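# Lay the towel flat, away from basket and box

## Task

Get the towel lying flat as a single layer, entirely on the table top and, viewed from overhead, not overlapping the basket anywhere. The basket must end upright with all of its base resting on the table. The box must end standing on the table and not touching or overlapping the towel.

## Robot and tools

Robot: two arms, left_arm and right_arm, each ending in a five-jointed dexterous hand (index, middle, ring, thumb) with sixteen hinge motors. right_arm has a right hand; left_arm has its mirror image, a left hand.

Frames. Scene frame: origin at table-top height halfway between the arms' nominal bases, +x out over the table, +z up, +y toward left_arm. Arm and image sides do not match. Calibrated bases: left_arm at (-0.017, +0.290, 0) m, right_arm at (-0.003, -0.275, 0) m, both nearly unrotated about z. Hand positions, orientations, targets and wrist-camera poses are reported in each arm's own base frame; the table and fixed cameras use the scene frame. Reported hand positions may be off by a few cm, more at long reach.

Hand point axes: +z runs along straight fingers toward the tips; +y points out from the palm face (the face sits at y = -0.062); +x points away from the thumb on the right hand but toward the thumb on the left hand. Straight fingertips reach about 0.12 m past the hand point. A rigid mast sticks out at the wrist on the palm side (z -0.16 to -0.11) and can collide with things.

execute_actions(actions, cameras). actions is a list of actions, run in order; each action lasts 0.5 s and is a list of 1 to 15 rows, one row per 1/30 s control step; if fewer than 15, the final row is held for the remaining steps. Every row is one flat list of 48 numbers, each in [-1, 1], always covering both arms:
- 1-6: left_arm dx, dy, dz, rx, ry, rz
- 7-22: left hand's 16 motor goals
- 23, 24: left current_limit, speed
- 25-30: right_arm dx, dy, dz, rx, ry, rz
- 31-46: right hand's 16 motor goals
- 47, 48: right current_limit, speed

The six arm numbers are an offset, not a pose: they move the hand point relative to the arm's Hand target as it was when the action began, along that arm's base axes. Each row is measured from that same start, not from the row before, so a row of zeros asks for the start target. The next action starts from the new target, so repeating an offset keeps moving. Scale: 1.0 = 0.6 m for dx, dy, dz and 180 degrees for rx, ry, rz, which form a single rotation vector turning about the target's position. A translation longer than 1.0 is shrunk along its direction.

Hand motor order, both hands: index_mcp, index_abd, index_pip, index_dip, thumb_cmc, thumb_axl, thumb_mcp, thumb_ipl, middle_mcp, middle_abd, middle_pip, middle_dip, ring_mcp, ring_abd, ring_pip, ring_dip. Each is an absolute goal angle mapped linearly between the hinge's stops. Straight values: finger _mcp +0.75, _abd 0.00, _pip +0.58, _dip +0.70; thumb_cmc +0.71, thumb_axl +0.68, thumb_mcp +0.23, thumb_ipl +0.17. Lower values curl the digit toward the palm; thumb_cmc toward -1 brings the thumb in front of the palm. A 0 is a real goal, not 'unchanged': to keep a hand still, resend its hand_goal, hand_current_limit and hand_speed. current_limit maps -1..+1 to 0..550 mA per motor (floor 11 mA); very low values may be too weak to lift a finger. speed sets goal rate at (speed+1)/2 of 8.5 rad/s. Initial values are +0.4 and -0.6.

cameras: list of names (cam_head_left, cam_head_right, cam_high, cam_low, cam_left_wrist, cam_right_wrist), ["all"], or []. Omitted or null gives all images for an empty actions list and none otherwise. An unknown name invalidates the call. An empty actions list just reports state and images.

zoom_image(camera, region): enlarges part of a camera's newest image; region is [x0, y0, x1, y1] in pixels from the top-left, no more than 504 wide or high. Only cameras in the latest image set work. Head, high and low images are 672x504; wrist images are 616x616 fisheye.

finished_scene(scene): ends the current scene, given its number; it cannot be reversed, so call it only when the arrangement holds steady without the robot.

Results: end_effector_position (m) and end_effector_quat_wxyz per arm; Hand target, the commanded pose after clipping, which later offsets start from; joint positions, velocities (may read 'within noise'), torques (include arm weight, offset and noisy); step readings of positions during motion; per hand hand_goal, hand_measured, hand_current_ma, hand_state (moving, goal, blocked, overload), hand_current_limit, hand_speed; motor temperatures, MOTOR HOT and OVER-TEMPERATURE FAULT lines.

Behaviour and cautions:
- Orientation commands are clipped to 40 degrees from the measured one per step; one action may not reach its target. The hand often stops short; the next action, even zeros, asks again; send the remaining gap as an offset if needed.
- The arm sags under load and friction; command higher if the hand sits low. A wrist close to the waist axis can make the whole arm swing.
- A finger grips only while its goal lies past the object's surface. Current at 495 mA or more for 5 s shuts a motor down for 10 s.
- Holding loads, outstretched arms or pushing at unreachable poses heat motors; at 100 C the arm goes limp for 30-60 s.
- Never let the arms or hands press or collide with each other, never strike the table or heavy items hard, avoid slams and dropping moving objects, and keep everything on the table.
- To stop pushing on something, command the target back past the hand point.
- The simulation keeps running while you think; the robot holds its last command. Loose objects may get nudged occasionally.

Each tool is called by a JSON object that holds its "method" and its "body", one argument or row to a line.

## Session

{"method": "execute_actions", "body": {
  "actions": []
}}

{"method": "zoom_image", "body": {
  "camera": "cam_head_left",
  "region": [100, 210, 540, 470]
}}

{"method": "zoom_image", "body": {
  "camera": "cam_high",
  "region": [20, 120, 500, 460]
}}

{"method": "zoom_image", "body": {
  "camera": "cam_low",
  "region": [200, 150, 620, 380]
}}

Scene clock: 0.00 s.
left_arm: end_effector_position=(+0.7153, -0.3892, +0.1044) hand_goal=(+0.754, +0.000, +0.576, +0.696, +0.714, +0.678, +0.226, +0.168, +0.754, +0.000, +0.576, +0.696, +0.754, +0.000, +0.576, +0.696) hand_measured=(+0.754, +0.000, +0.576, +0.696, +0.714, +0.678, +0.226, +0.168, +0.754, +0.000, +0.576, +0.696, +0.754, +0.000, +0.576, +0.696) hand_current_ma=(+0, +0, +0, +0, +0, +0, +0, +0, +0, +0, +0, +0, +0, +0, +0, +0) hand_state=(goal, goal, goal, goal, goal, goal, goal, goal, goal, goal, goal, goal, goal, goal, goal, goal) hand_current_limit=0.40 hand_speed=-0.60 end_effector_quat_wxyz=(+0.476, +0.741, -0.331, +0.338) | right_arm: end_effector_position=(+0.2521, -0.3138, +0.3383) hand_goal=(+0.754, +0.000, +0.576, +0.696, +0.714, +0.678, +0.226, +0.168, +0.754, +0.000, +0.576, +0.696, +0.754, +0.000, +0.576, +0.696) hand_measured=(+0.754, +0.000, +0.576, +0.696, +0.714, +0.678, +0.226, +0.168, +0.754, +0.000, +0.576, +0.696, +0.754, +0.000, +0.576, +0.696) hand_current_ma=(+0, +0, +0, +0, +0, +0, +0, +0, +0, +0, +0, +0, +0, +0, +0, +0) hand_state=(goal, goal, goal, goal, goal, goal, goal, goal, goal, goal, goal, goal, goal, goal, goal, goal) hand_current_limit=0.40 hand_speed=-0.60 end_effector_quat_wxyz=(+0.041, +0.973, +0.125, +0.191)
Joint positions: left_arm=[-0.259 2.478 2.03 -0.203 1.019 1.613] | right_arm=[-0.866 1.052 1.247 -1.479 -0.273 0.489]
Joint velocities: within noise
Joint torques (N m): no reading
Motor temperatures (°C): left_arm=[21 21 18 19 15 20] | right_arm=[17 25 20 21 18 20]
Heat: left arm: hottest waist 21 °C; right arm: hottest shoulder 25 °C.
Hand target: left_arm +0.7210, -0.3906, +0.1178; +0.476, +0.732, -0.337, +0.352 | right_arm +0.2564, -0.3174, +0.3599; +0.061, +0.968, +0.130, +0.206

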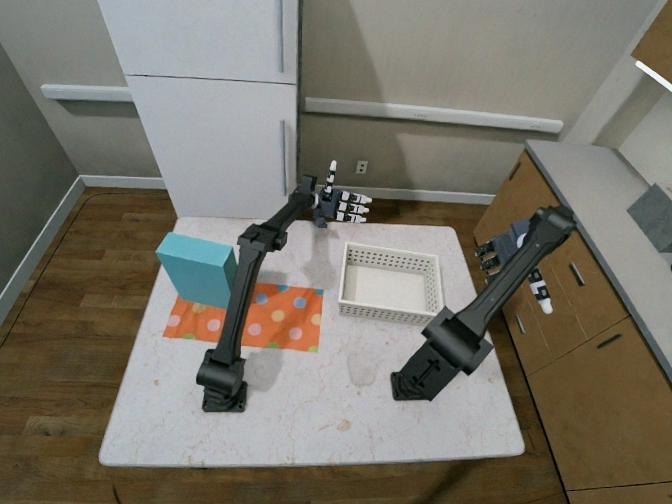

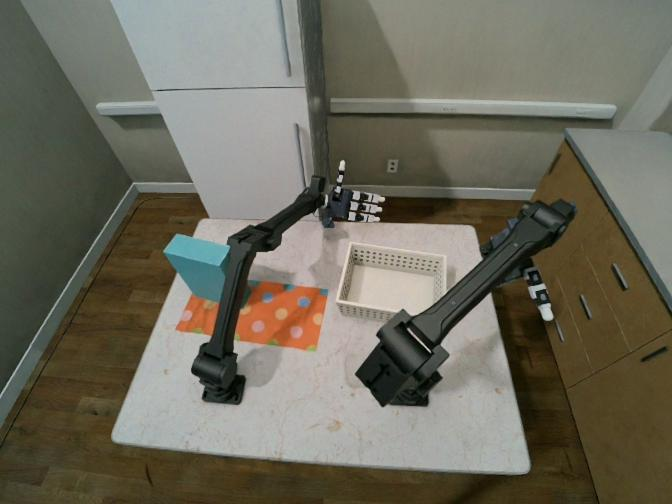

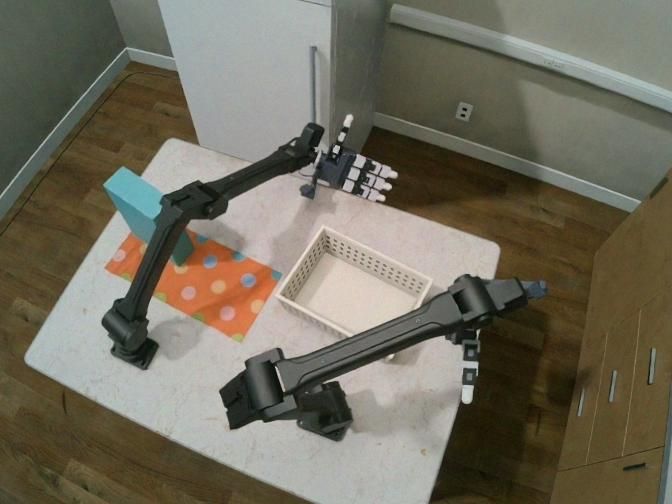

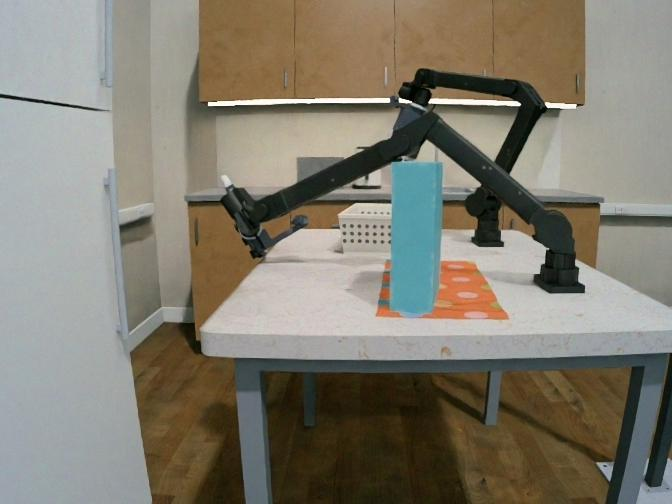

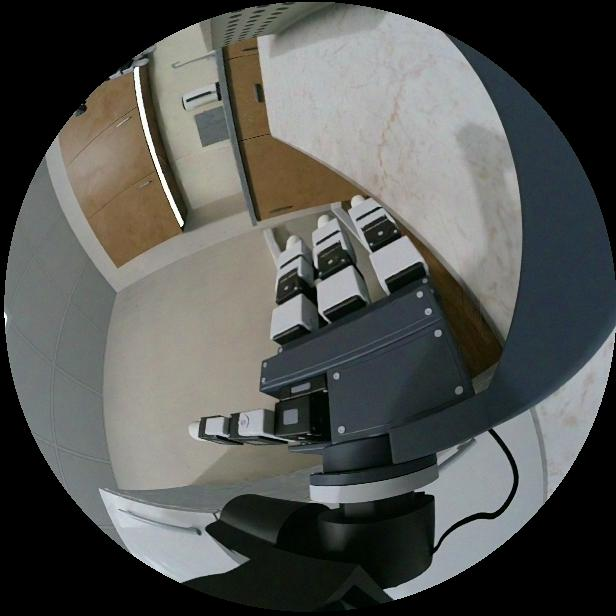

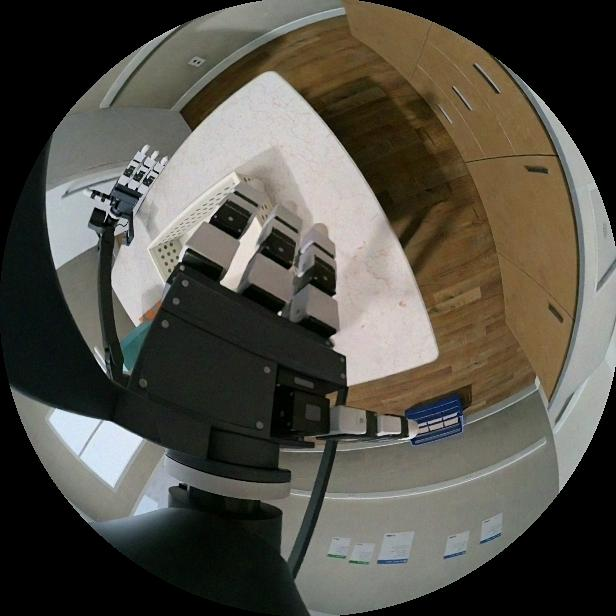

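Scaled by 1.145 from the camera's 672x504 image, which has a finer 960x720 frame.

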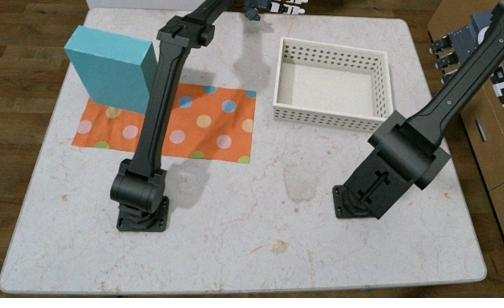

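Scaled by 1.050 from the camera's 672x504 image, which has a finer 960x720 frame.

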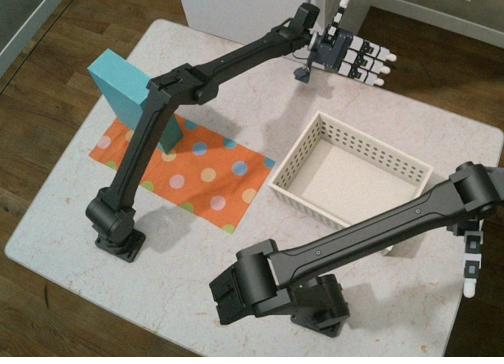

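Scaled by 1.200 from the camera's 672x504 image, which has a finer 960x720 frame.

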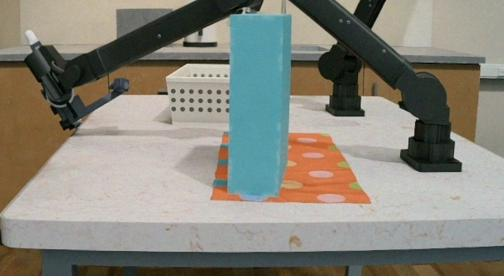

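{"method": "execute_actions", "body": {
  "actions": []
}}

Scene clock: 1.53 s.
left_arm: end_effector_position=(+0.7153, -0.3892, +0.1044) hand_goal=(+0.754, +0.000, +0.576, +0.696, +0.714, +0.678, +0.226, +0.168, +0.754, +0.000, +0.576, +0.696, +0.754, +0.000, +0.576, +0.696) hand_measured=(+0.756, +0.000, +0.576, +0.696, +0.716, +0.678, +0.226, +0.168, +0.756, +0.000, +0.576, +0.696, +0.756, +0.000, +0.576, +0.696) hand_current_ma=(+9, -3, +4, +0, +11, -4, -1, -2, +8, -3, +4, +0, +9, -3, +4, +0) hand_state=(goal, goal, goal, goal, goal, goal, goal, goal, goal, goal, goal, goal, goal, goal, goal, goal) hand_current_limit=0.40 hand_speed=-0.60 end_effector_quat_wxyz=(+0.476, +0.741, -0.331, +0.338) | right_arm: end_effector_position=(+0.2521, -0.3138, +0.3383) hand_goal=(+0.754, +0.000, +0.576, +0.696, +0.714, +0.678, +0.226, +0.168, +0.754, +0.000, +0.576, +0.696, +0.754, +0.000, +0.576, +0.696) hand_measured=(+0.754, +0.000, +0.576, +0.696, +0.714, +0.678, +0.224, +0.168, +0.754, +0.000, +0.576, +0.696, +0.754, +0.000, +0.576, +0.696) hand_current_ma=(+0, +0, +0, +0, +0, +0, +0, +0, +0, +0, +0, +0, +0, +0, +0, +0) hand_state=(goal, goal, goal, goal, goal, goal, goal, goal, goal, goal, goal, goal, goal, goal, goal, goal) hand_current_limit=0.40 hand_speed=-0.60 end_effector_quat_wxyz=(+0.041, +0.973, +0.125, +0.191)
Joint positions: left_arm=[-0.259 2.478 2.03 -0.203 1.019 1.613] | right_arm=[-0.866 1.052 1.247 -1.479 -0.273 0.489]
Joint velocities: within noise
Joint torques (N m): left_arm=[-0.67 -30.1 9.32 1.88 0.71 -0.02] | right_arm=[-0.38 -5.3 9.99 0.7 -0.18 0.11]
Motor temperatures (°C): left_arm=[21 21 18 19 15 20] | right_arm=[17 25 21 21 18 20]
Heat: left arm: hottest waist 21 °C; right arm: hottest shoulder 25 °C.
Hand target: left_arm +0.7210, -0.3906, +0.1178; +0.476, +0.732, -0.337, +0.352 | right_arm +0.2564, -0.3174, +0.3599; +0.061, +0.968, +0.130, +0.206

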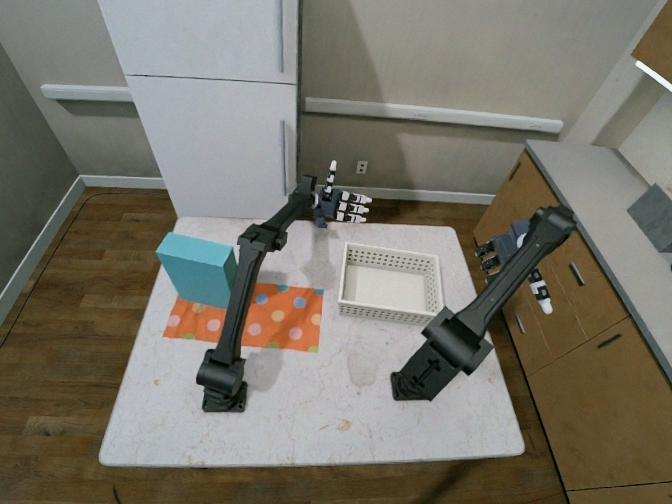

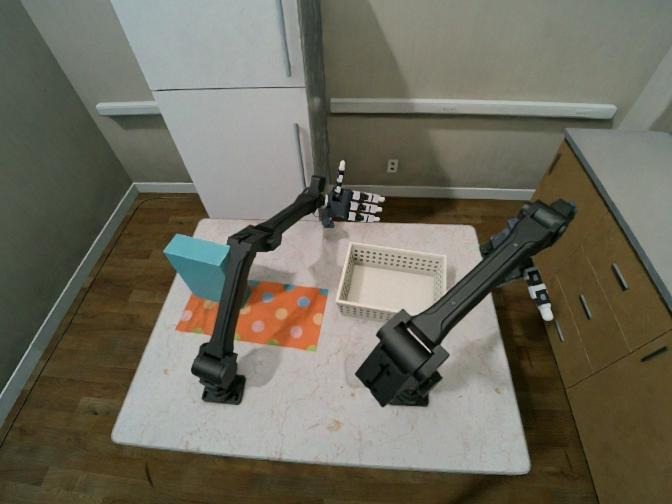

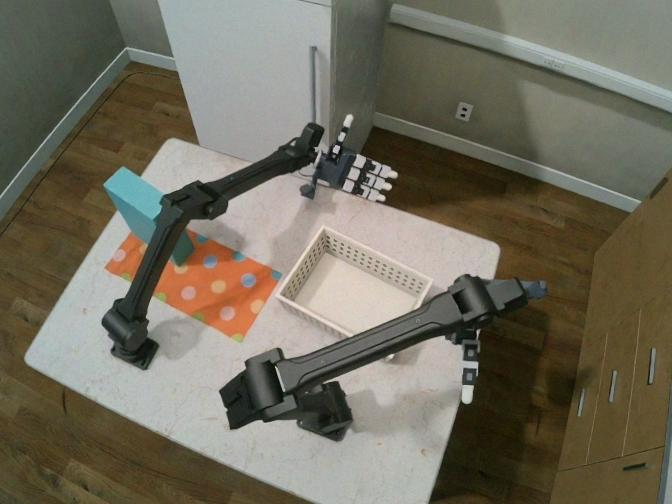

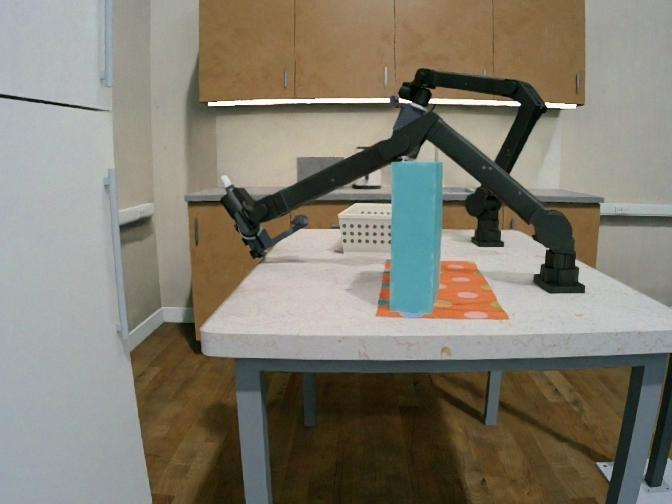

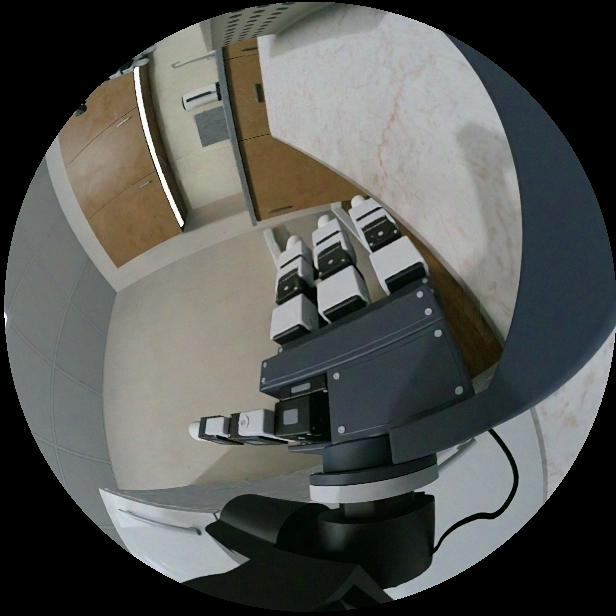

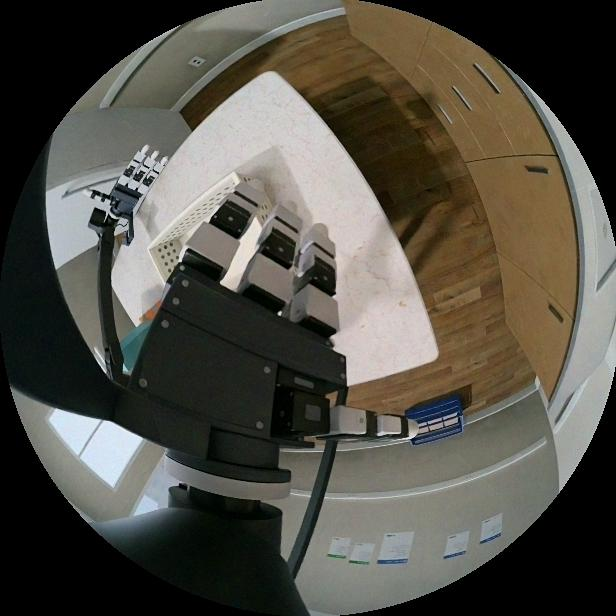

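{"method": "zoom_image", "body": {
  "camera": "cam_head_left",
  "region": [130, 220, 360, 370]
}}

{"method": "zoom_image", "body": {
  "camera": "cam_high",
  "region": [80, 150, 320, 370]
}}

{"method": "zoom_image", "body": {
  "camera": "cam_low",
  "region": [330, 140, 560, 340]
}}

Scaled by 2.191 from the camera's 672x504 image, which has a finer 960x720 frame.

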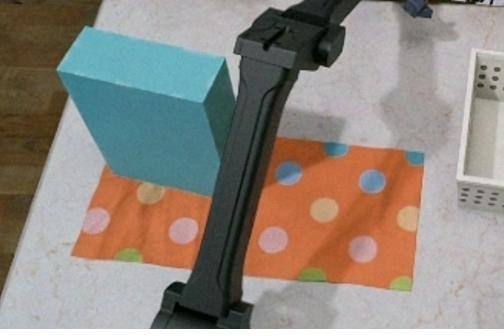

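Scaled by 2.100 from the camera's 672x504 image, which has a finer 960x720 frame.

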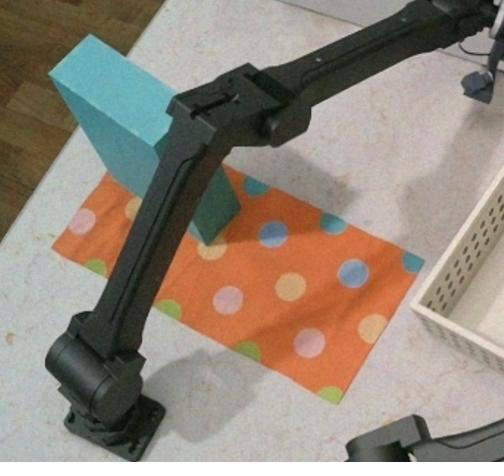

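Scaled by 2.191 from the camera's 672x504 image, which has a finer 960x720 frame.

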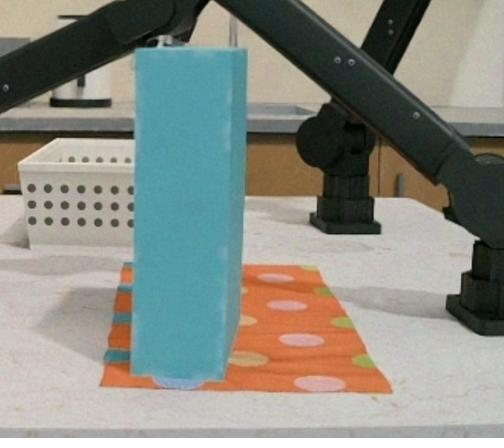

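{"method": "execute_actions", "body": {
  "actions": [
    [[-0.03,0.01,0.08,0,0,0,0.754,0,0.576,0.696,0.714,0.678,0.226,0.168,0.754,0,0.576,0.696,0.754,0,0.576,0.696,0.4,-0.6,0,0,0,0,0,0,0.754,0,0.576,0.696,0.714,0.678,0.226,0.168,0.754,0,0.576,0.696,0.754,0,0.576,0.696,0.4,-0.6]],
    [[-0.06,0.03,0.09,0,0,0,0.754,0,0.576,0.696,0.714,0.678,0.226,0.168,0.754,0,0.576,0.696,0.754,0,0.576,0.696,0.4,-0.6,0,0,0,0,0,0,0.754,0,0.576,0.696,0.714,0.678,0.226,0.168,0.754,0,0.576,0.696,0.754,0,0.576,0.696,0.4,-0.6]],
    [[-0.07,0.05,0.09,0.007,0.029,0.038,0.754,0,0.576,0.696,0.714,0.678,0.226,0.168,0.754,0,0.576,0.696,0.754,0,0.576,0.696,0.4,-0.6,0,0,0,0,0,0,0.754,0,0.576,0.696,0.714,0.678,0.226,0.168,0.754,0,0.576,0.696,0.754,0,0.576,0.696,0.4,-0.6]]
  ]
}}

Scene clock: 10.80 s.
left_arm: end_effector_position=(+0.6148, -0.3440, +0.2724) hand_goal=(+0.754, +0.000, +0.576, +0.696, +0.714, +0.678, +0.226, +0.168, +0.754, +0.000, +0.576, +0.696, +0.754, +0.000, +0.576, +0.696) hand_measured=(+0.758, -0.002, +0.576, +0.696, +0.716, +0.678, +0.226, +0.168, +0.756, -0.002, +0.576, +0.696, +0.764, -0.002, +0.578, +0.696) hand_current_ma=(+16, -7, +4, +0, +15, -4, -1, -2, +15, -8, +4, +0, +54, -8, +7, +0) hand_state=(goal, goal, goal, goal, goal, goal, goal, goal, goal, goal, goal, goal, goal, goal, goal, goal) hand_current_limit=0.40 hand_speed=-0.60 end_effector_quat_wxyz=(+0.460, +0.769, -0.288, +0.338) | right_arm: end_effector_position=(+0.2521, -0.3138, +0.3383) hand_goal=(+0.754, +0.000, +0.576, +0.696, +0.714, +0.678, +0.226, +0.168, +0.754, +0.000, +0.576, +0.696, +0.754, +0.000, +0.576, +0.696) hand_measured=(+0.754, +0.000, +0.576, +0.696, +0.714, +0.678, +0.224, +0.168, +0.754, +0.000, +0.576, +0.696, +0.754, +0.000, +0.576, +0.696) hand_current_ma=(+0, +0, +0, +0, +0, +0, +0, +0, +0, +0, +0, +0, +0, +0, +0, +0) hand_state=(goal, goal, goal, goal, goal, goal, goal, goal, goal, goal, goal, goal, goal, goal, goal, goal) hand_current_limit=0.40 hand_speed=-0.60 end_effector_quat_wxyz=(+0.041, +0.973, +0.125, +0.191)
Joint positions: left_arm=[-0.236 1.949 1.57 -0.27 0.957 1.547] | right_arm=[-0.866 1.052 1.247 -1.479 -0.273 0.489]
Joint torques (N m): left_arm=[-0.03 -22.77 8.2 2.17 0.44 -0.26] | right_arm=[-0.67 -4.95 9.81 0.64 -0.18 0.09]
Heat: left arm: hottest shoulder 23 °C; right arm: hottest shoulder 25 °C.
Hand target: left_arm +0.6250, -0.3366, +0.2738; +0.461, +0.771, -0.275, +0.342 | right_arm +0.2564, -0.3174, +0.3599; +0.061, +0.968, +0.130, +0.206
Off the commanded pose: left_arm 0.013 m, 2 deg | right_arm 0.022 m, 3 deg.
Step readings (end_effector_position of left_arm | right_arm):
0: (+0.7153, -0.3892, +0.1044) | (+0.2521, -0.3138, +0.3383)
1: (+0.7153, -0.3892, +0.1044) | (+0.2521, -0.3138, +0.3383)
2: (+0.7151, -0.3891, +0.1049) | (+0.2521, -0.3138, +0.3383)
4: (+0.7122, -0.3883, +0.1069) | (+0.2521, -0.3138, +0.3383)
8: (+0.7070, -0.3845, +0.1247) | (+0.2521, -0.3138, +0.3383)
15: (+0.7049, -0.3839, +0.1632) | (+0.2521, -0.3138, +0.3383)
16: (+0.7047, -0.3839, +0.1667) | (+0.2521, -0.3138, +0.3383)
17: (+0.7024, -0.3833, +0.1688) | (+0.2521, -0.3138, +0.3383)
19: (+0.6921, -0.3806, +0.1710) | (+0.2521, -0.3138, +0.3383)
23: (+0.6740, -0.3760, +0.1847) | (+0.2521, -0.3138, +0.3383)
30: (+0.6665, -0.3741, +0.2170) | (+0.2521, -0.3138, +0.3383)
31: (+0.6656, -0.3738, +0.2189) | (+0.2521, -0.3138, +0.3383)
32: (+0.6628, -0.3730, +0.2203) | (+0.2521, -0.3138, +0.3383)
34: (+0.6495, -0.3680, +0.2190) | (+0.2521, -0.3138, +0.3383)
38: (+0.6238, -0.3583, +0.2303) | (+0.2521, -0.3138, +0.3383)
45: (+0.6163, -0.3469, +0.2737) | (+0.2521, -0.3138, +0.3383)

{"method": "execute_actions", "body": {
  "actions": [
    [[-0.108,0.078,0.11,0.0143,0.0587,0.0761,0.754,0,0.576,0.696,0.714,0.678,0.226,0.168,0.754,0,0.576,0.696,0.754,0,0.576,0.696,0.4,-0.6,0,0,0,0,0,0,0.754,0,0.576,0.696,0.714,0.678,0.226,0.168,0.754,0,0.576,0.696,0.754,0,0.576,0.696,0.4,-0.6]],
    [[-0.117,0.083,0.067,0.0143,0.0587,0.0761,0.754,0,0.576,0.696,0.714,0.678,0.226,0.168,0.754,0,0.576,0.696,0.754,0,0.576,0.696,0.4,-0.6,0,0,0,0,0,0,0.754,0,0.576,0.696,0.714,0.678,0.226,0.168,0.754,0,0.576,0.696,0.754,0,0.576,0.696,0.4,-0.6]],
    [[-0.1,0.067,0.033,0.0143,0.0587,0.0761,0.754,0,0.576,0.696,0.714,0.678,0.226,0.168,0.754,0,0.576,0.696,0.754,0,0.576,0.696,0.4,-0.6,0,0,0,0,0,0,0.754,0,0.576,0.696,0.714,0.678,0.226,0.168,0.754,0,0.576,0.696,0.754,0,0.576,0.696,0.4,-0.6]]
  ],
  "cameras": ["cam_head_left","cam_low"]
}}

Scene clock: 13.47 s.
left_arm: end_effector_position=(+0.4256, -0.2004, +0.3799) hand_goal=(+0.754, +0.000, +0.576, +0.696, +0.714, +0.678, +0.226, +0.168, +0.754, +0.000, +0.576, +0.696, +0.754, +0.000, +0.576, +0.696) hand_measured=(+0.760, -0.002, +0.576, +0.696, +0.720, +0.678, +0.224, +0.168, +0.758, -0.002, +0.576, +0.696, +0.760, -0.002, +0.578, +0.696) hand_current_ma=(+30, -8, +4, +0, +32, -4, -8, -2, +24, -10, +4, +0, +32, -10, +7, +0) hand_state=(goal, goal, goal, goal, goal, goal, goal, goal, goal, goal, goal, goal, goal, goal, goal, goal) hand_current_limit=0.40 hand_speed=-0.60 end_effector_quat_wxyz=(+0.314, +0.913, +0.117, +0.234) | right_arm: end_effector_position=(+0.2521, -0.3138, +0.3383) hand_goal=(+0.754, +0.000, +0.576, +0.696, +0.714, +0.678, +0.226, +0.168, +0.754, +0.000, +0.576, +0.696, +0.754, +0.000, +0.576, +0.696) hand_measured=(+0.754, +0.000, +0.576, +0.696, +0.714, +0.678, +0.224, +0.168, +0.754, +0.000, +0.576, +0.696, +0.754, +0.000, +0.576, +0.696) hand_current_ma=(+0, +0, +0, +0, +0, +0, +0, +0, +0, +0, +0, +0, +0, +0, +0, +0) hand_state=(goal, goal, goal, goal, goal, goal, goal, goal, goal, goal, goal, goal, goal, goal, goal, goal) hand_current_limit=0.40 hand_speed=-0.60 end_effector_quat_wxyz=(+0.041, +0.973, +0.125, +0.191)
Joint positions: left_arm=[-0.165 1.039 1.05 -0.886 0.443 0.987] | right_arm=[-0.866 1.052 1.247 -1.479 -0.273 0.489]
Joint torques (N m): left_arm=[-0.38 -8.18 10.78 1.07 0.25 -0.21] | right_arm=[-0.73 -5.07 9.94 0.77 -0.23 0.08]
Heat: left arm: hottest shoulder 23 °C; right arm: hottest shoulder 25 °C.
Hand target: left_arm +0.4300, -0.1998, +0.3998; +0.318, +0.908, +0.122, +0.242 | right_arm +0.2564, -0.3174, +0.3599; +0.061, +0.968, +0.130, +0.206
Off the commanded pose: left_arm 0.020 m, 1 deg | right_arm 0.022 m, 3 deg.
Step readings (end_effector_position of left_arm | right_arm):
0: (+0.6148, -0.3440, +0.2724) | (+0.2521, -0.3138, +0.3383)
1: (+0.6149, -0.3439, +0.2725) | (+0.2521, -0.3138, +0.3383)
2: (+0.6147, -0.3431, +0.2694) | (+0.2521, -0.3138, +0.3383)
4: (+0.6010, -0.3355, +0.2635) | (+0.2521, -0.3138, +0.3383)
8: (+0.5674, -0.3148, +0.2759) | (+0.2521, -0.3138, +0.3383)
15: (+0.5517, -0.2950, +0.3512) | (+0.2521, -0.3138, +0.3383)
16: (+0.5510, -0.2933, +0.3561) | (+0.2521, -0.3138, +0.3383)
17: (+0.5502, -0.2912, +0.3572) | (+0.2521, -0.3138, +0.3383)
19: (+0.5362, -0.2816, +0.3483) | (+0.2521, -0.3138, +0.3383)
23: (+0.4989, -0.2616, +0.3422) | (+0.2521, -0.3138, +0.3383)
30: (+0.4787, -0.2493, +0.3802) | (+0.2521, -0.3138, +0.3383)
31: (+0.4789, -0.2485, +0.3805) | (+0.2521, -0.3138, +0.3383)
32: (+0.4792, -0.2456, +0.3781) | (+0.2521, -0.3138, +0.3383)
34: (+0.4726, -0.2343, +0.3671) | (+0.2521, -0.3138, +0.3383)
38: (+0.4423, -0.2132, +0.3668) | (+0.2521, -0.3138, +0.3383)
45: (+0.4201, -0.2016, +0.3917) | (+0.2521, -0.3138, +0.3383)
Images, in order (width x height): cam_head_left 672x504, cam_low 672x504.

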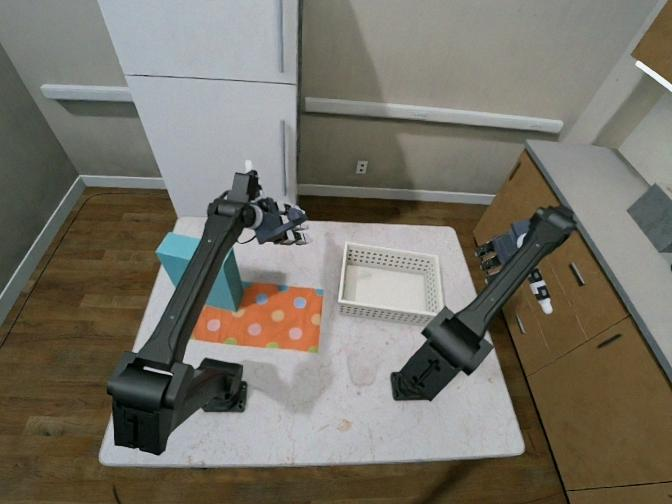

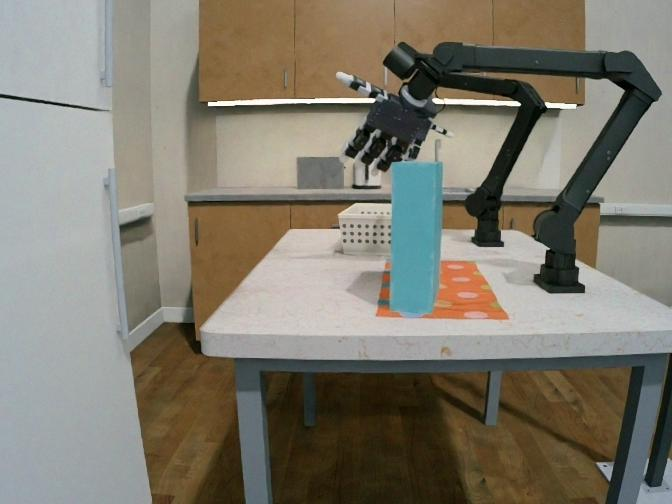

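{"method": "execute_actions", "body": {
  "actions": [
    [[-0.1,0.067,-0.033,0.0163,0.067,0.087,0.754,0,0.576,0.696,0.714,0.678,0.226,0.168,0.754,0,0.576,0.696,0.754,0,0.576,0.696,0.4,-0.6,0,0,0,0,0,0,0.754,0,0.576,0.696,0.714,0.678,0.226,0.168,0.754,0,0.576,0.696,0.754,0,0.576,0.696,0.4,-0.6]],
    [[-0.083,0.067,-0.033,0.0163,0.067,0.087,0.754,0,0.576,0.696,0.714,0.678,0.226,0.168,0.754,0,0.576,0.696,0.754,0,0.576,0.696,0.4,-0.6,0,0,0,0,0,0,0.754,0,0.576,0.696,0.714,0.678,0.226,0.168,0.754,0,0.576,0.696,0.754,0,0.576,0.696,0.4,-0.6]],
    [[-0.067,0.05,-0.033,0.0163,0.067,0.087,0.754,0,0.576,0.696,0.714,0.678,0.226,0.168,0.754,0,0.576,0.696,0.754,0,0.576,0.696,0.4,-0.6,0,0,0,0,0,0,0.754,0,0.576,0.696,0.714,0.678,0.226,0.168,0.754,0,0.576,0.696,0.754,0,0.576,0.696,0.4,-0.6]],
    [[-0.033,0.05,-0.033,0.0163,0.067,0.087,0.754,0,0.576,0.696,0.714,0.678,0.226,0.168,0.754,0,0.576,0.696,0.754,0,0.576,0.696,0.4,-0.6,0,0,0,0,0,0,0.754,0,0.576,0.696,0.714,0.678,0.226,0.168,0.754,0,0.576,0.696,0.754,0,0.576,0.696,0.4,-0.6]]
  ],
  "cameras": ["cam_head_left","cam_low"]
}}

Scene clock: 16.67 s.
left_arm: end_effector_position=(+0.2639, -0.0583, +0.3161) hand_goal=(+0.754, +0.000, +0.576, +0.696, +0.714, +0.678, +0.226, +0.168, +0.754, +0.000, +0.576, +0.696, +0.754, +0.000, +0.576, +0.696) hand_measured=(+0.756, -0.002, +0.576, +0.696, +0.718, +0.678, +0.224, +0.168, +0.756, -0.002, +0.576, +0.696, +0.756, -0.002, +0.578, +0.696) hand_current_ma=(+8, -8, +4, +0, +21, -4, -16, -2, +8, -10, +4, +0, +12, -10, +7, +0) hand_state=(goal, goal, goal, goal, goal, goal, goal, goal, goal, goal, goal, goal, goal, goal, goal, goal) hand_current_limit=0.40 hand_speed=-0.60 end_effector_quat_wxyz=(+0.075, +0.756, +0.648, +0.055) | right_arm: end_effector_position=(+0.2521, -0.3138, +0.3383) hand_goal=(+0.754, +0.000, +0.576, +0.696, +0.714, +0.678, +0.226, +0.168, +0.754, +0.000, +0.576, +0.696, +0.754, +0.000, +0.576, +0.696) hand_measured=(+0.754, +0.000, +0.576, +0.696, +0.714, +0.678, +0.224, +0.168, +0.754, +0.000, +0.576, +0.696, +0.754, +0.000, +0.576, +0.696) hand_current_ma=(+0, +0, +0, +0, +0, +0, +0, +0, +0, +0, +0, +0, +0, +0, +0, +0) hand_state=(goal, goal, goal, goal, goal, goal, goal, goal, goal, goal, goal, goal, goal, goal, goal, goal) hand_current_limit=0.40 hand_speed=-0.60 end_effector_quat_wxyz=(+0.041, +0.973, +0.125, +0.191)
Joint positions: left_arm=[-0.391 0.715 1.018 -1.689 -0.031 -0.234] | right_arm=[-0.866 1.052 1.247 -1.479 -0.273 0.489]
Joint torques (N m): left_arm=[-1.67 -1.79 7.5 0.12 -0.31 -0.22] | right_arm=[-0.62 -4.72 9.84 0.76 -0.19 0.1]
Heat: left arm: hottest shoulder 23 °C; right arm: hottest shoulder 25 °C.
Hand target: left_arm +0.2602, -0.0594, +0.3206; -0.011, +0.759, +0.651, +0.005 | right_arm +0.2564, -0.3174, +0.3599; +0.061, +0.968, +0.130, +0.206
Off the commanded pose: left_arm 0.006 m, 11 deg | right_arm 0.022 m, 3 deg.
joint sent to its limit (left arm) — joint 4 (wrist pitch), lower limit. The joint targets are off in position and orientation.
Step readings (end_effector_position of left_arm | right_arm):
0: (+0.4256, -0.2004, +0.3799) | (+0.2521, -0.3138, +0.3383)
1: (+0.4253, -0.1997, +0.3796) | (+0.2521, -0.3138, +0.3383)
2: (+0.4248, -0.1979, +0.3756) | (+0.2521, -0.3138, +0.3383)
4: (+0.4176, -0.1856, +0.3654) | (+0.2521, -0.3138, +0.3383)
8: (+0.3865, -0.1642, +0.3626) | (+0.2521, -0.3138, +0.3383)
15: (+0.3669, -0.1546, +0.3739) | (+0.2521, -0.3138, +0.3383)
16: (+0.3672, -0.1543, +0.3712) | (+0.2521, -0.3138, +0.3383)
17: (+0.3654, -0.1519, +0.3664) | (+0.2521, -0.3138, +0.3383)
19: (+0.3573, -0.1394, +0.3523) | (+0.2521, -0.3138, +0.3383)
23: (+0.3331, -0.1237, +0.3457) | (+0.2521, -0.3138, +0.3383)
30: (+0.3179, -0.1166, +0.3420) | (+0.2521, -0.3138, +0.3383)
31: (+0.3179, -0.1161, +0.3402) | (+0.2521, -0.3138, +0.3383)
32: (+0.3153, -0.1147, +0.3372) | (+0.2521, -0.3138, +0.3383)
34: (+0.3051, -0.1048, +0.3269) | (+0.2521, -0.3138, +0.3383)
38: (+0.2838, -0.0951, +0.3130) | (+0.2521, -0.3138, +0.3383)
45: (+0.2762, -0.0894, +0.3190) | (+0.2521, -0.3138, +0.3383)
46: (+0.2764, -0.0887, +0.3192) | (+0.2521, -0.3138, +0.3383)
47: (+0.2762, -0.0878, +0.3190) | (+0.2521, -0.3138, +0.3383)
49: (+0.2743, -0.0817, +0.3176) | (+0.2521, -0.3138, +0.3383)
53: (+0.2679, -0.0691, +0.3168) | (+0.2521, -0.3138, +0.3383)
60: (+0.2624, -0.0607, +0.3193) | (+0.2521, -0.3138, +0.3383)
Images, in order (width x height): cam_head_left 672x504, cam_low 672x504.

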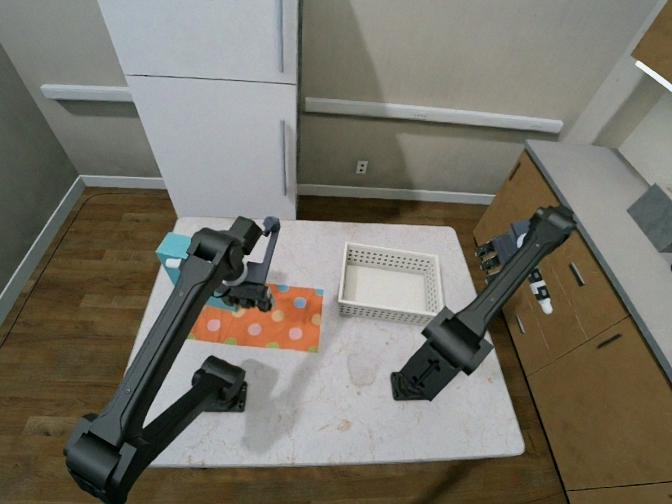

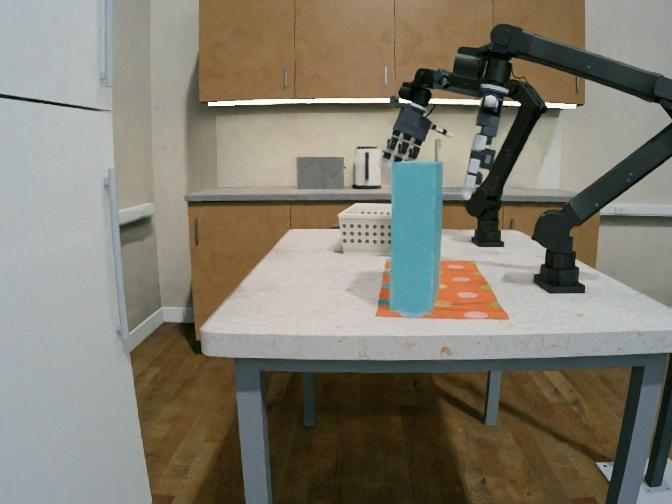

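{"method": "execute_actions", "body": {
  "actions": [
    [[0.02,0.1,-0.01,0,0,0,0.754,0,0.576,0.696,0.714,0.678,0.226,0.168,0.754,0,0.576,0.696,0.754,0,0.576,0.696,0.4,-0.6,0,0,0,0,0,0,0.754,0,0.576,0.696,0.714,0.678,0.226,0.168,0.754,0,0.576,0.696,0.754,0,0.576,0.696,0.4,-0.6]],
    [[0.01,0.1,-0.02,0,0,0,0.754,0,0.576,0.696,0.714,0.678,0.226,0.168,0.754,0,0.576,0.696,0.754,0,0.576,0.696,0.4,-0.6,0,0,0,0,0,0,0.754,0,0.576,0.696,0.714,0.678,0.226,0.168,0.754,0,0.576,0.696,0.754,0,0.576,0.696,0.4,-0.6]],
    [[0.01,0.1,-0.03,0,0,0,0.754,0,0.576,0.696,0.714,0.678,0.226,0.168,0.754,0,0.576,0.696,0.754,0,0.576,0.696,0.4,-0.6,0,0,0,0,0,0,0.754,0,0.576,0.696,0.714,0.678,0.226,0.168,0.754,0,0.576,0.696,0.754,0,0.576,0.696,0.4,-0.6]],
    [[0,0.06,-0.03,0,0,0,0.754,0,0.576,0.696,0.714,0.678,0.226,0.168,0.754,0,0.576,0.696,0.754,0,0.576,0.696,0.4,-0.6,0,0,0,0,0,0,0.754,0,0.576,0.696,0.714,0.678,0.226,0.168,0.754,0,0.576,0.696,0.754,0,0.576,0.696,0.4,-0.6]]
  ],
  "cameras": ["cam_head_left","cam_low","cam_high","cam_left_wrist"]
}}

Scene clock: 20.07 s.
left_arm: end_effector_position=(+0.2712, +0.1484, +0.2441) hand_goal=(+0.754, +0.000, +0.576, +0.696, +0.714, +0.678, +0.226, +0.168, +0.754, +0.000, +0.576, +0.696, +0.754, +0.000, +0.576, +0.696) hand_measured=(+0.752, -0.002, +0.576, +0.696, +0.714, +0.678, +0.222, +0.168, +0.754, -0.002, +0.576, +0.696, +0.754, -0.002, +0.578, +0.696) hand_current_ma=(-5, -5, +3, +0, -1, -4, -22, -2, -2, -6, +4, +0, -1, -5, +7, +0) hand_state=(goal, goal, goal, goal, goal, goal, goal, goal, goal, goal, goal, goal, goal, goal, goal, goal) hand_current_limit=0.40 hand_speed=-0.60 end_effector_quat_wxyz=(-0.015, +0.752, +0.659, -0.029) | right_arm: end_effector_position=(+0.2521, -0.3138, +0.3383) hand_goal=(+0.754, +0.000, +0.576, +0.696, +0.714, +0.678, +0.226, +0.168, +0.754, +0.000, +0.576, +0.696, +0.754, +0.000, +0.576, +0.696) hand_measured=(+0.754, +0.000, +0.576, +0.696, +0.714, +0.678, +0.224, +0.168, +0.754, +0.000, +0.576, +0.696, +0.754, +0.000, +0.576, +0.696) hand_current_ma=(+0, +0, +0, +0, +0, +0, +0, +0, +0, +0, +0, +0, +0, +0, +0, +0) hand_state=(goal, goal, goal, goal, goal, goal, goal, goal, goal, goal, goal, goal, goal, goal, goal, goal) hand_current_limit=0.40 hand_speed=-0.60 end_effector_quat_wxyz=(+0.041, +0.973, +0.125, +0.191)
Joint positions: left_arm=[0.623 0.967 1.009 -1.672 -0.024 0.754] | right_arm=[-0.866 1.052 1.247 -1.479 -0.273 0.489]
Joint torques (N m): left_arm=[-0.03 -5.3 10.15 1.01 0.12 0.24] | right_arm=[-0.91 -4.84 9.72 0.72 -0.2 0.12]
Heat: left arm: hottest shoulder 23 °C; right arm: hottest shoulder 25 °C.
Hand target: left_arm +0.2842, +0.1566, +0.2666; -0.011, +0.759, +0.651, +0.005 | right_arm +0.2564, -0.3174, +0.3599; +0.061, +0.968, +0.130, +0.206
Off the commanded pose: left_arm 0.027 m, 4 deg | right_arm 0.022 m, 3 deg.
Step readings (end_effector_position of left_arm | right_arm):
0: (+0.2639, -0.0583, +0.3161) | (+0.2521, -0.3138, +0.3383)
1: (+0.2639, -0.0583, +0.3161) | (+0.2521, -0.3138, +0.3383)
2: (+0.2638, -0.0586, +0.3154) | (+0.2521, -0.3138, +0.3383)
4: (+0.2660, -0.0462, +0.3133) | (+0.2521, -0.3138, +0.3383)
8: (+0.2692, -0.0068, +0.3089) | (+0.2521, -0.3138, +0.3383)
15: (+0.2714, +0.0034, +0.3087) | (+0.2521, -0.3138, +0.3383)
16: (+0.2716, +0.0021, +0.3087) | (+0.2521, -0.3138, +0.3383)
17: (+0.2720, +0.0019, +0.3086) | (+0.2521, -0.3138, +0.3383)
19: (+0.2726, +0.0170, +0.3079) | (+0.2521, -0.3138, +0.3383)
23: (+0.2700, +0.0585, +0.3045) | (+0.2521, -0.3138, +0.3383)
30: (+0.2768, +0.0647, +0.2918) | (+0.2521, -0.3138, +0.3383)
31: (+0.2777, +0.0629, +0.2910) | (+0.2521, -0.3138, +0.3383)
32: (+0.2782, +0.0625, +0.2901) | (+0.2521, -0.3138, +0.3383)
34: (+0.2764, +0.0767, +0.2863) | (+0.2521, -0.3138, +0.3383)
38: (+0.2713, +0.1168, +0.2708) | (+0.2521, -0.3138, +0.3383)
45: (+0.2759, +0.1213, +0.2547) | (+0.2521, -0.3138, +0.3383)
46: (+0.2770, +0.1201, +0.2562) | (+0.2521, -0.3138, +0.3383)
47: (+0.2774, +0.1193, +0.2569) | (+0.2521, -0.3138, +0.3383)
49: (+0.2752, +0.1243, +0.2563) | (+0.2521, -0.3138, +0.3383)
53: (+0.2694, +0.1448, +0.2505) | (+0.2521, -0.3138, +0.3383)
60: (+0.2701, +0.1511, +0.2438) | (+0.2521, -0.3138, +0.3383)
Images, in order (width x height): cam_head_left 672x504, cam_high 672x504, cam_low 672x504, cam_left_wrist 616x616.

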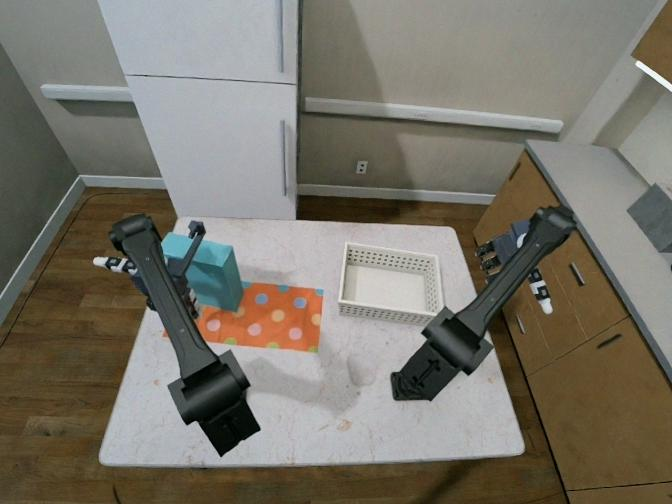

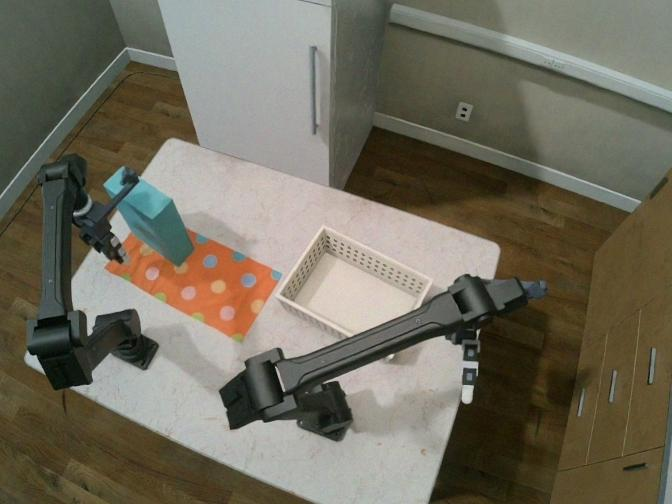

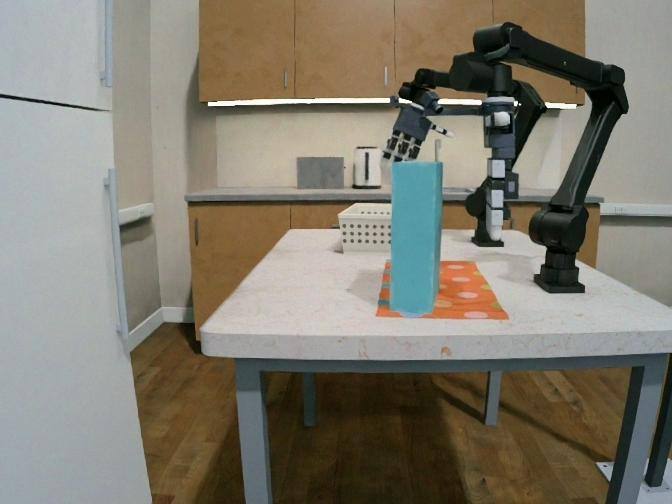

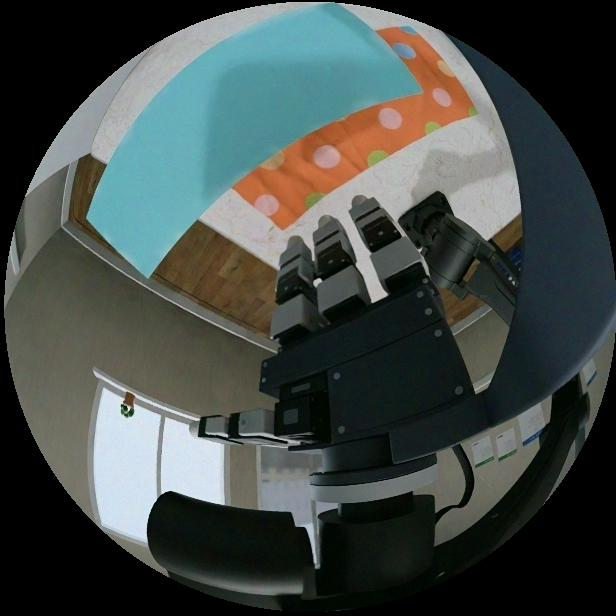

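{"method": "zoom_image", "body": {
  "camera": "cam_head_left",
  "region": [90, 210, 350, 370]
}}

{"method": "zoom_image", "body": {
  "camera": "cam_high",
  "region": [60, 140, 320, 360]
}}

Scaled by 1.938 from the camera's 672x504 image, which has a finer 960x720 frame.

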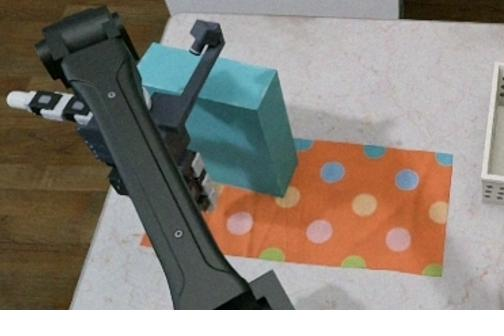

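Scaled by 1.938 from the camera's 672x504 image, which has a finer 960x720 frame.

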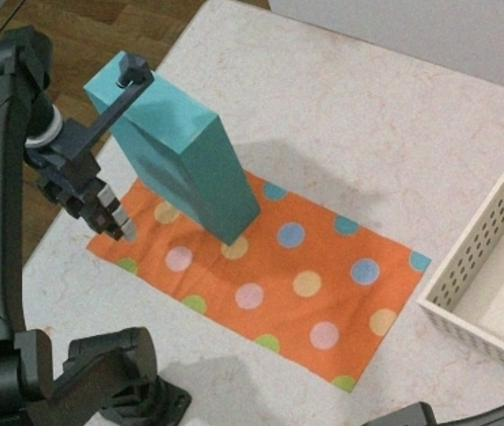

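{"method": "execute_actions", "body": {
  "actions": [
    [[0,0,-0.07,0,0,0,0.68,0,0.576,0.696,0.714,0.678,0.226,0.168,0.68,0,0.576,0.696,0.68,0,0.576,0.696,0.6,-0.6,0,0,0,0,0,0,0.754,0,0.576,0.696,0.714,0.678,0.226,0.168,0.754,0,0.576,0.696,0.754,0,0.576,0.696,0.4,-0.6]],
    [[0,0,-0.07,0,0,0,0.68,0,0.576,0.696,0.714,0.678,0.226,0.168,0.68,0,0.576,0.696,0.68,0,0.576,0.696,0.6,-0.6,0,0,0,0,0,0,0.754,0,0.576,0.696,0.714,0.678,0.226,0.168,0.754,0,0.576,0.696,0.754,0,0.576,0.696,0.4,-0.6]]
  ],
  "cameras": ["cam_head_left","cam_high","cam_left_wrist"]
}}

Scene clock: 23.40 s.
left_arm: end_effector_position=(+0.2769, +0.1522, +0.1765) hand_goal=(+0.680, +0.000, +0.576, +0.696, +0.714, +0.678, +0.226, +0.168, +0.680, +0.000, +0.576, +0.696, +0.680, +0.000, +0.576, +0.696) hand_measured=(+0.682, -0.002, +0.576, +0.696, +0.714, +0.678, +0.222, +0.168, +0.680, -0.002, +0.576, +0.696, +0.682, -0.002, +0.578, +0.696) hand_current_ma=(+5, -5, +3, +0, -1, -4, -22, -2, +5, -6, +4, +0, +6, -5, +7, +0) hand_state=(goal, goal, goal, goal, goal, goal, goal, goal, goal, goal, goal, goal, goal, goal, goal, goal) hand_current_limit=0.60 hand_speed=-0.60 end_effector_quat_wxyz=(-0.013, +0.752, +0.659, -0.011) | right_arm: end_effector_position=(+0.2521, -0.3138, +0.3383) hand_goal=(+0.754, +0.000, +0.576, +0.696, +0.714, +0.678, +0.226, +0.168, +0.754, +0.000, +0.576, +0.696, +0.754, +0.000, +0.576, +0.696) hand_measured=(+0.754, +0.000, +0.576, +0.696, +0.714, +0.678, +0.224, +0.168, +0.754, +0.000, +0.576, +0.696, +0.754, +0.000, +0.576, +0.696) hand_current_ma=(+0, +0, +0, +0, +0, +0, +0, +0, +0, +0, +0, +0, +0, +0, +0, +0) hand_state=(goal, goal, goal, goal, goal, goal, goal, goal, goal, goal, goal, goal, goal, goal, goal, goal) hand_current_limit=0.40 hand_speed=-0.60 end_effector_quat_wxyz=(+0.041, +0.973, +0.125, +0.191)
Joint positions: left_arm=[0.623 0.971 0.828 -1.452 -0.023 0.754] | right_arm=[-0.866 1.052 1.247 -1.479 -0.273 0.489]
Joint torques (N m): left_arm=[-0.09 -5.19 7.71 1.16 0.13 0.24] | right_arm=[-1.08 -4.95 9.89 0.65 -0.19 0.1]
Heat: left arm: hottest shoulder 22 °C; right arm: hottest shoulder 25 °C.
Hand target: left_arm +0.2842, +0.1566, +0.1826; -0.011, +0.759, +0.651, +0.005 | right_arm +0.2564, -0.3174, +0.3599; +0.061, +0.968, +0.130, +0.206
Off the commanded pose: left_arm 0.010 m, 2 deg | right_arm 0.022 m, 3 deg.
Step readings (end_effector_position of left_arm | right_arm):
0: (+0.2712, +0.1484, +0.2441) | (+0.2521, -0.3138, +0.3383)
1: (+0.2712, +0.1484, +0.2441) | (+0.2521, -0.3138, +0.3383)
2: (+0.2720, +0.1493, +0.2438) | (+0.2521, -0.3138, +0.3383)
4: (+0.2768, +0.1528, +0.2412) | (+0.2521, -0.3138, +0.3383)
8: (+0.2778, +0.1528, +0.2245) | (+0.2521, -0.3138, +0.3383)
15: (+0.2777, +0.1528, +0.2181) | (+0.2521, -0.3138, +0.3383)
16: (+0.2777, +0.1527, +0.2175) | (+0.2521, -0.3138, +0.3383)
17: (+0.2788, +0.1535, +0.2160) | (+0.2521, -0.3138, +0.3383)
19: (+0.2798, +0.1543, +0.2071) | (+0.2521, -0.3138, +0.3383)
23: (+0.2741, +0.1502, +0.1814) | (+0.2521, -0.3138, +0.3383)
30: (+0.2766, +0.1520, +0.1764) | (+0.2521, -0.3138, +0.3383)
Images, in order (width x height): cam_head_left 672x504, cam_high 672x504, cam_left_wrist 616x616.

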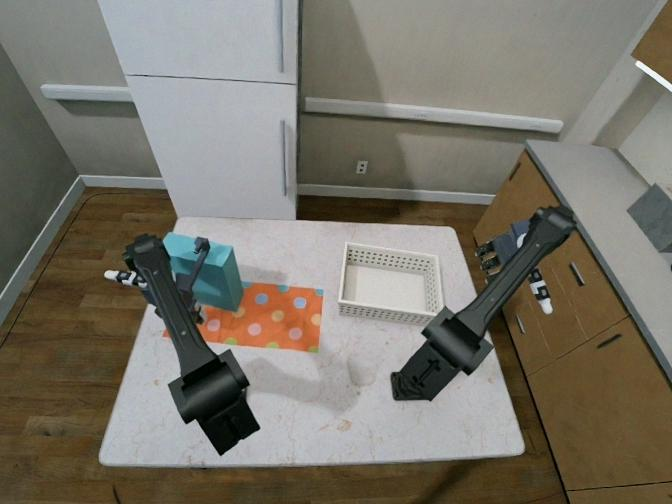

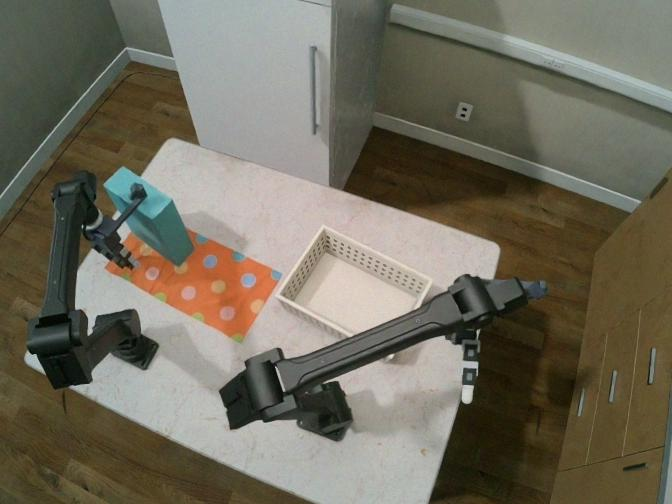

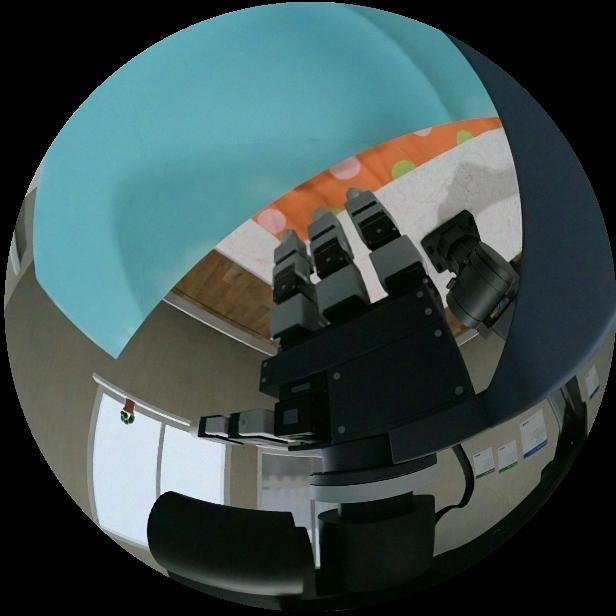

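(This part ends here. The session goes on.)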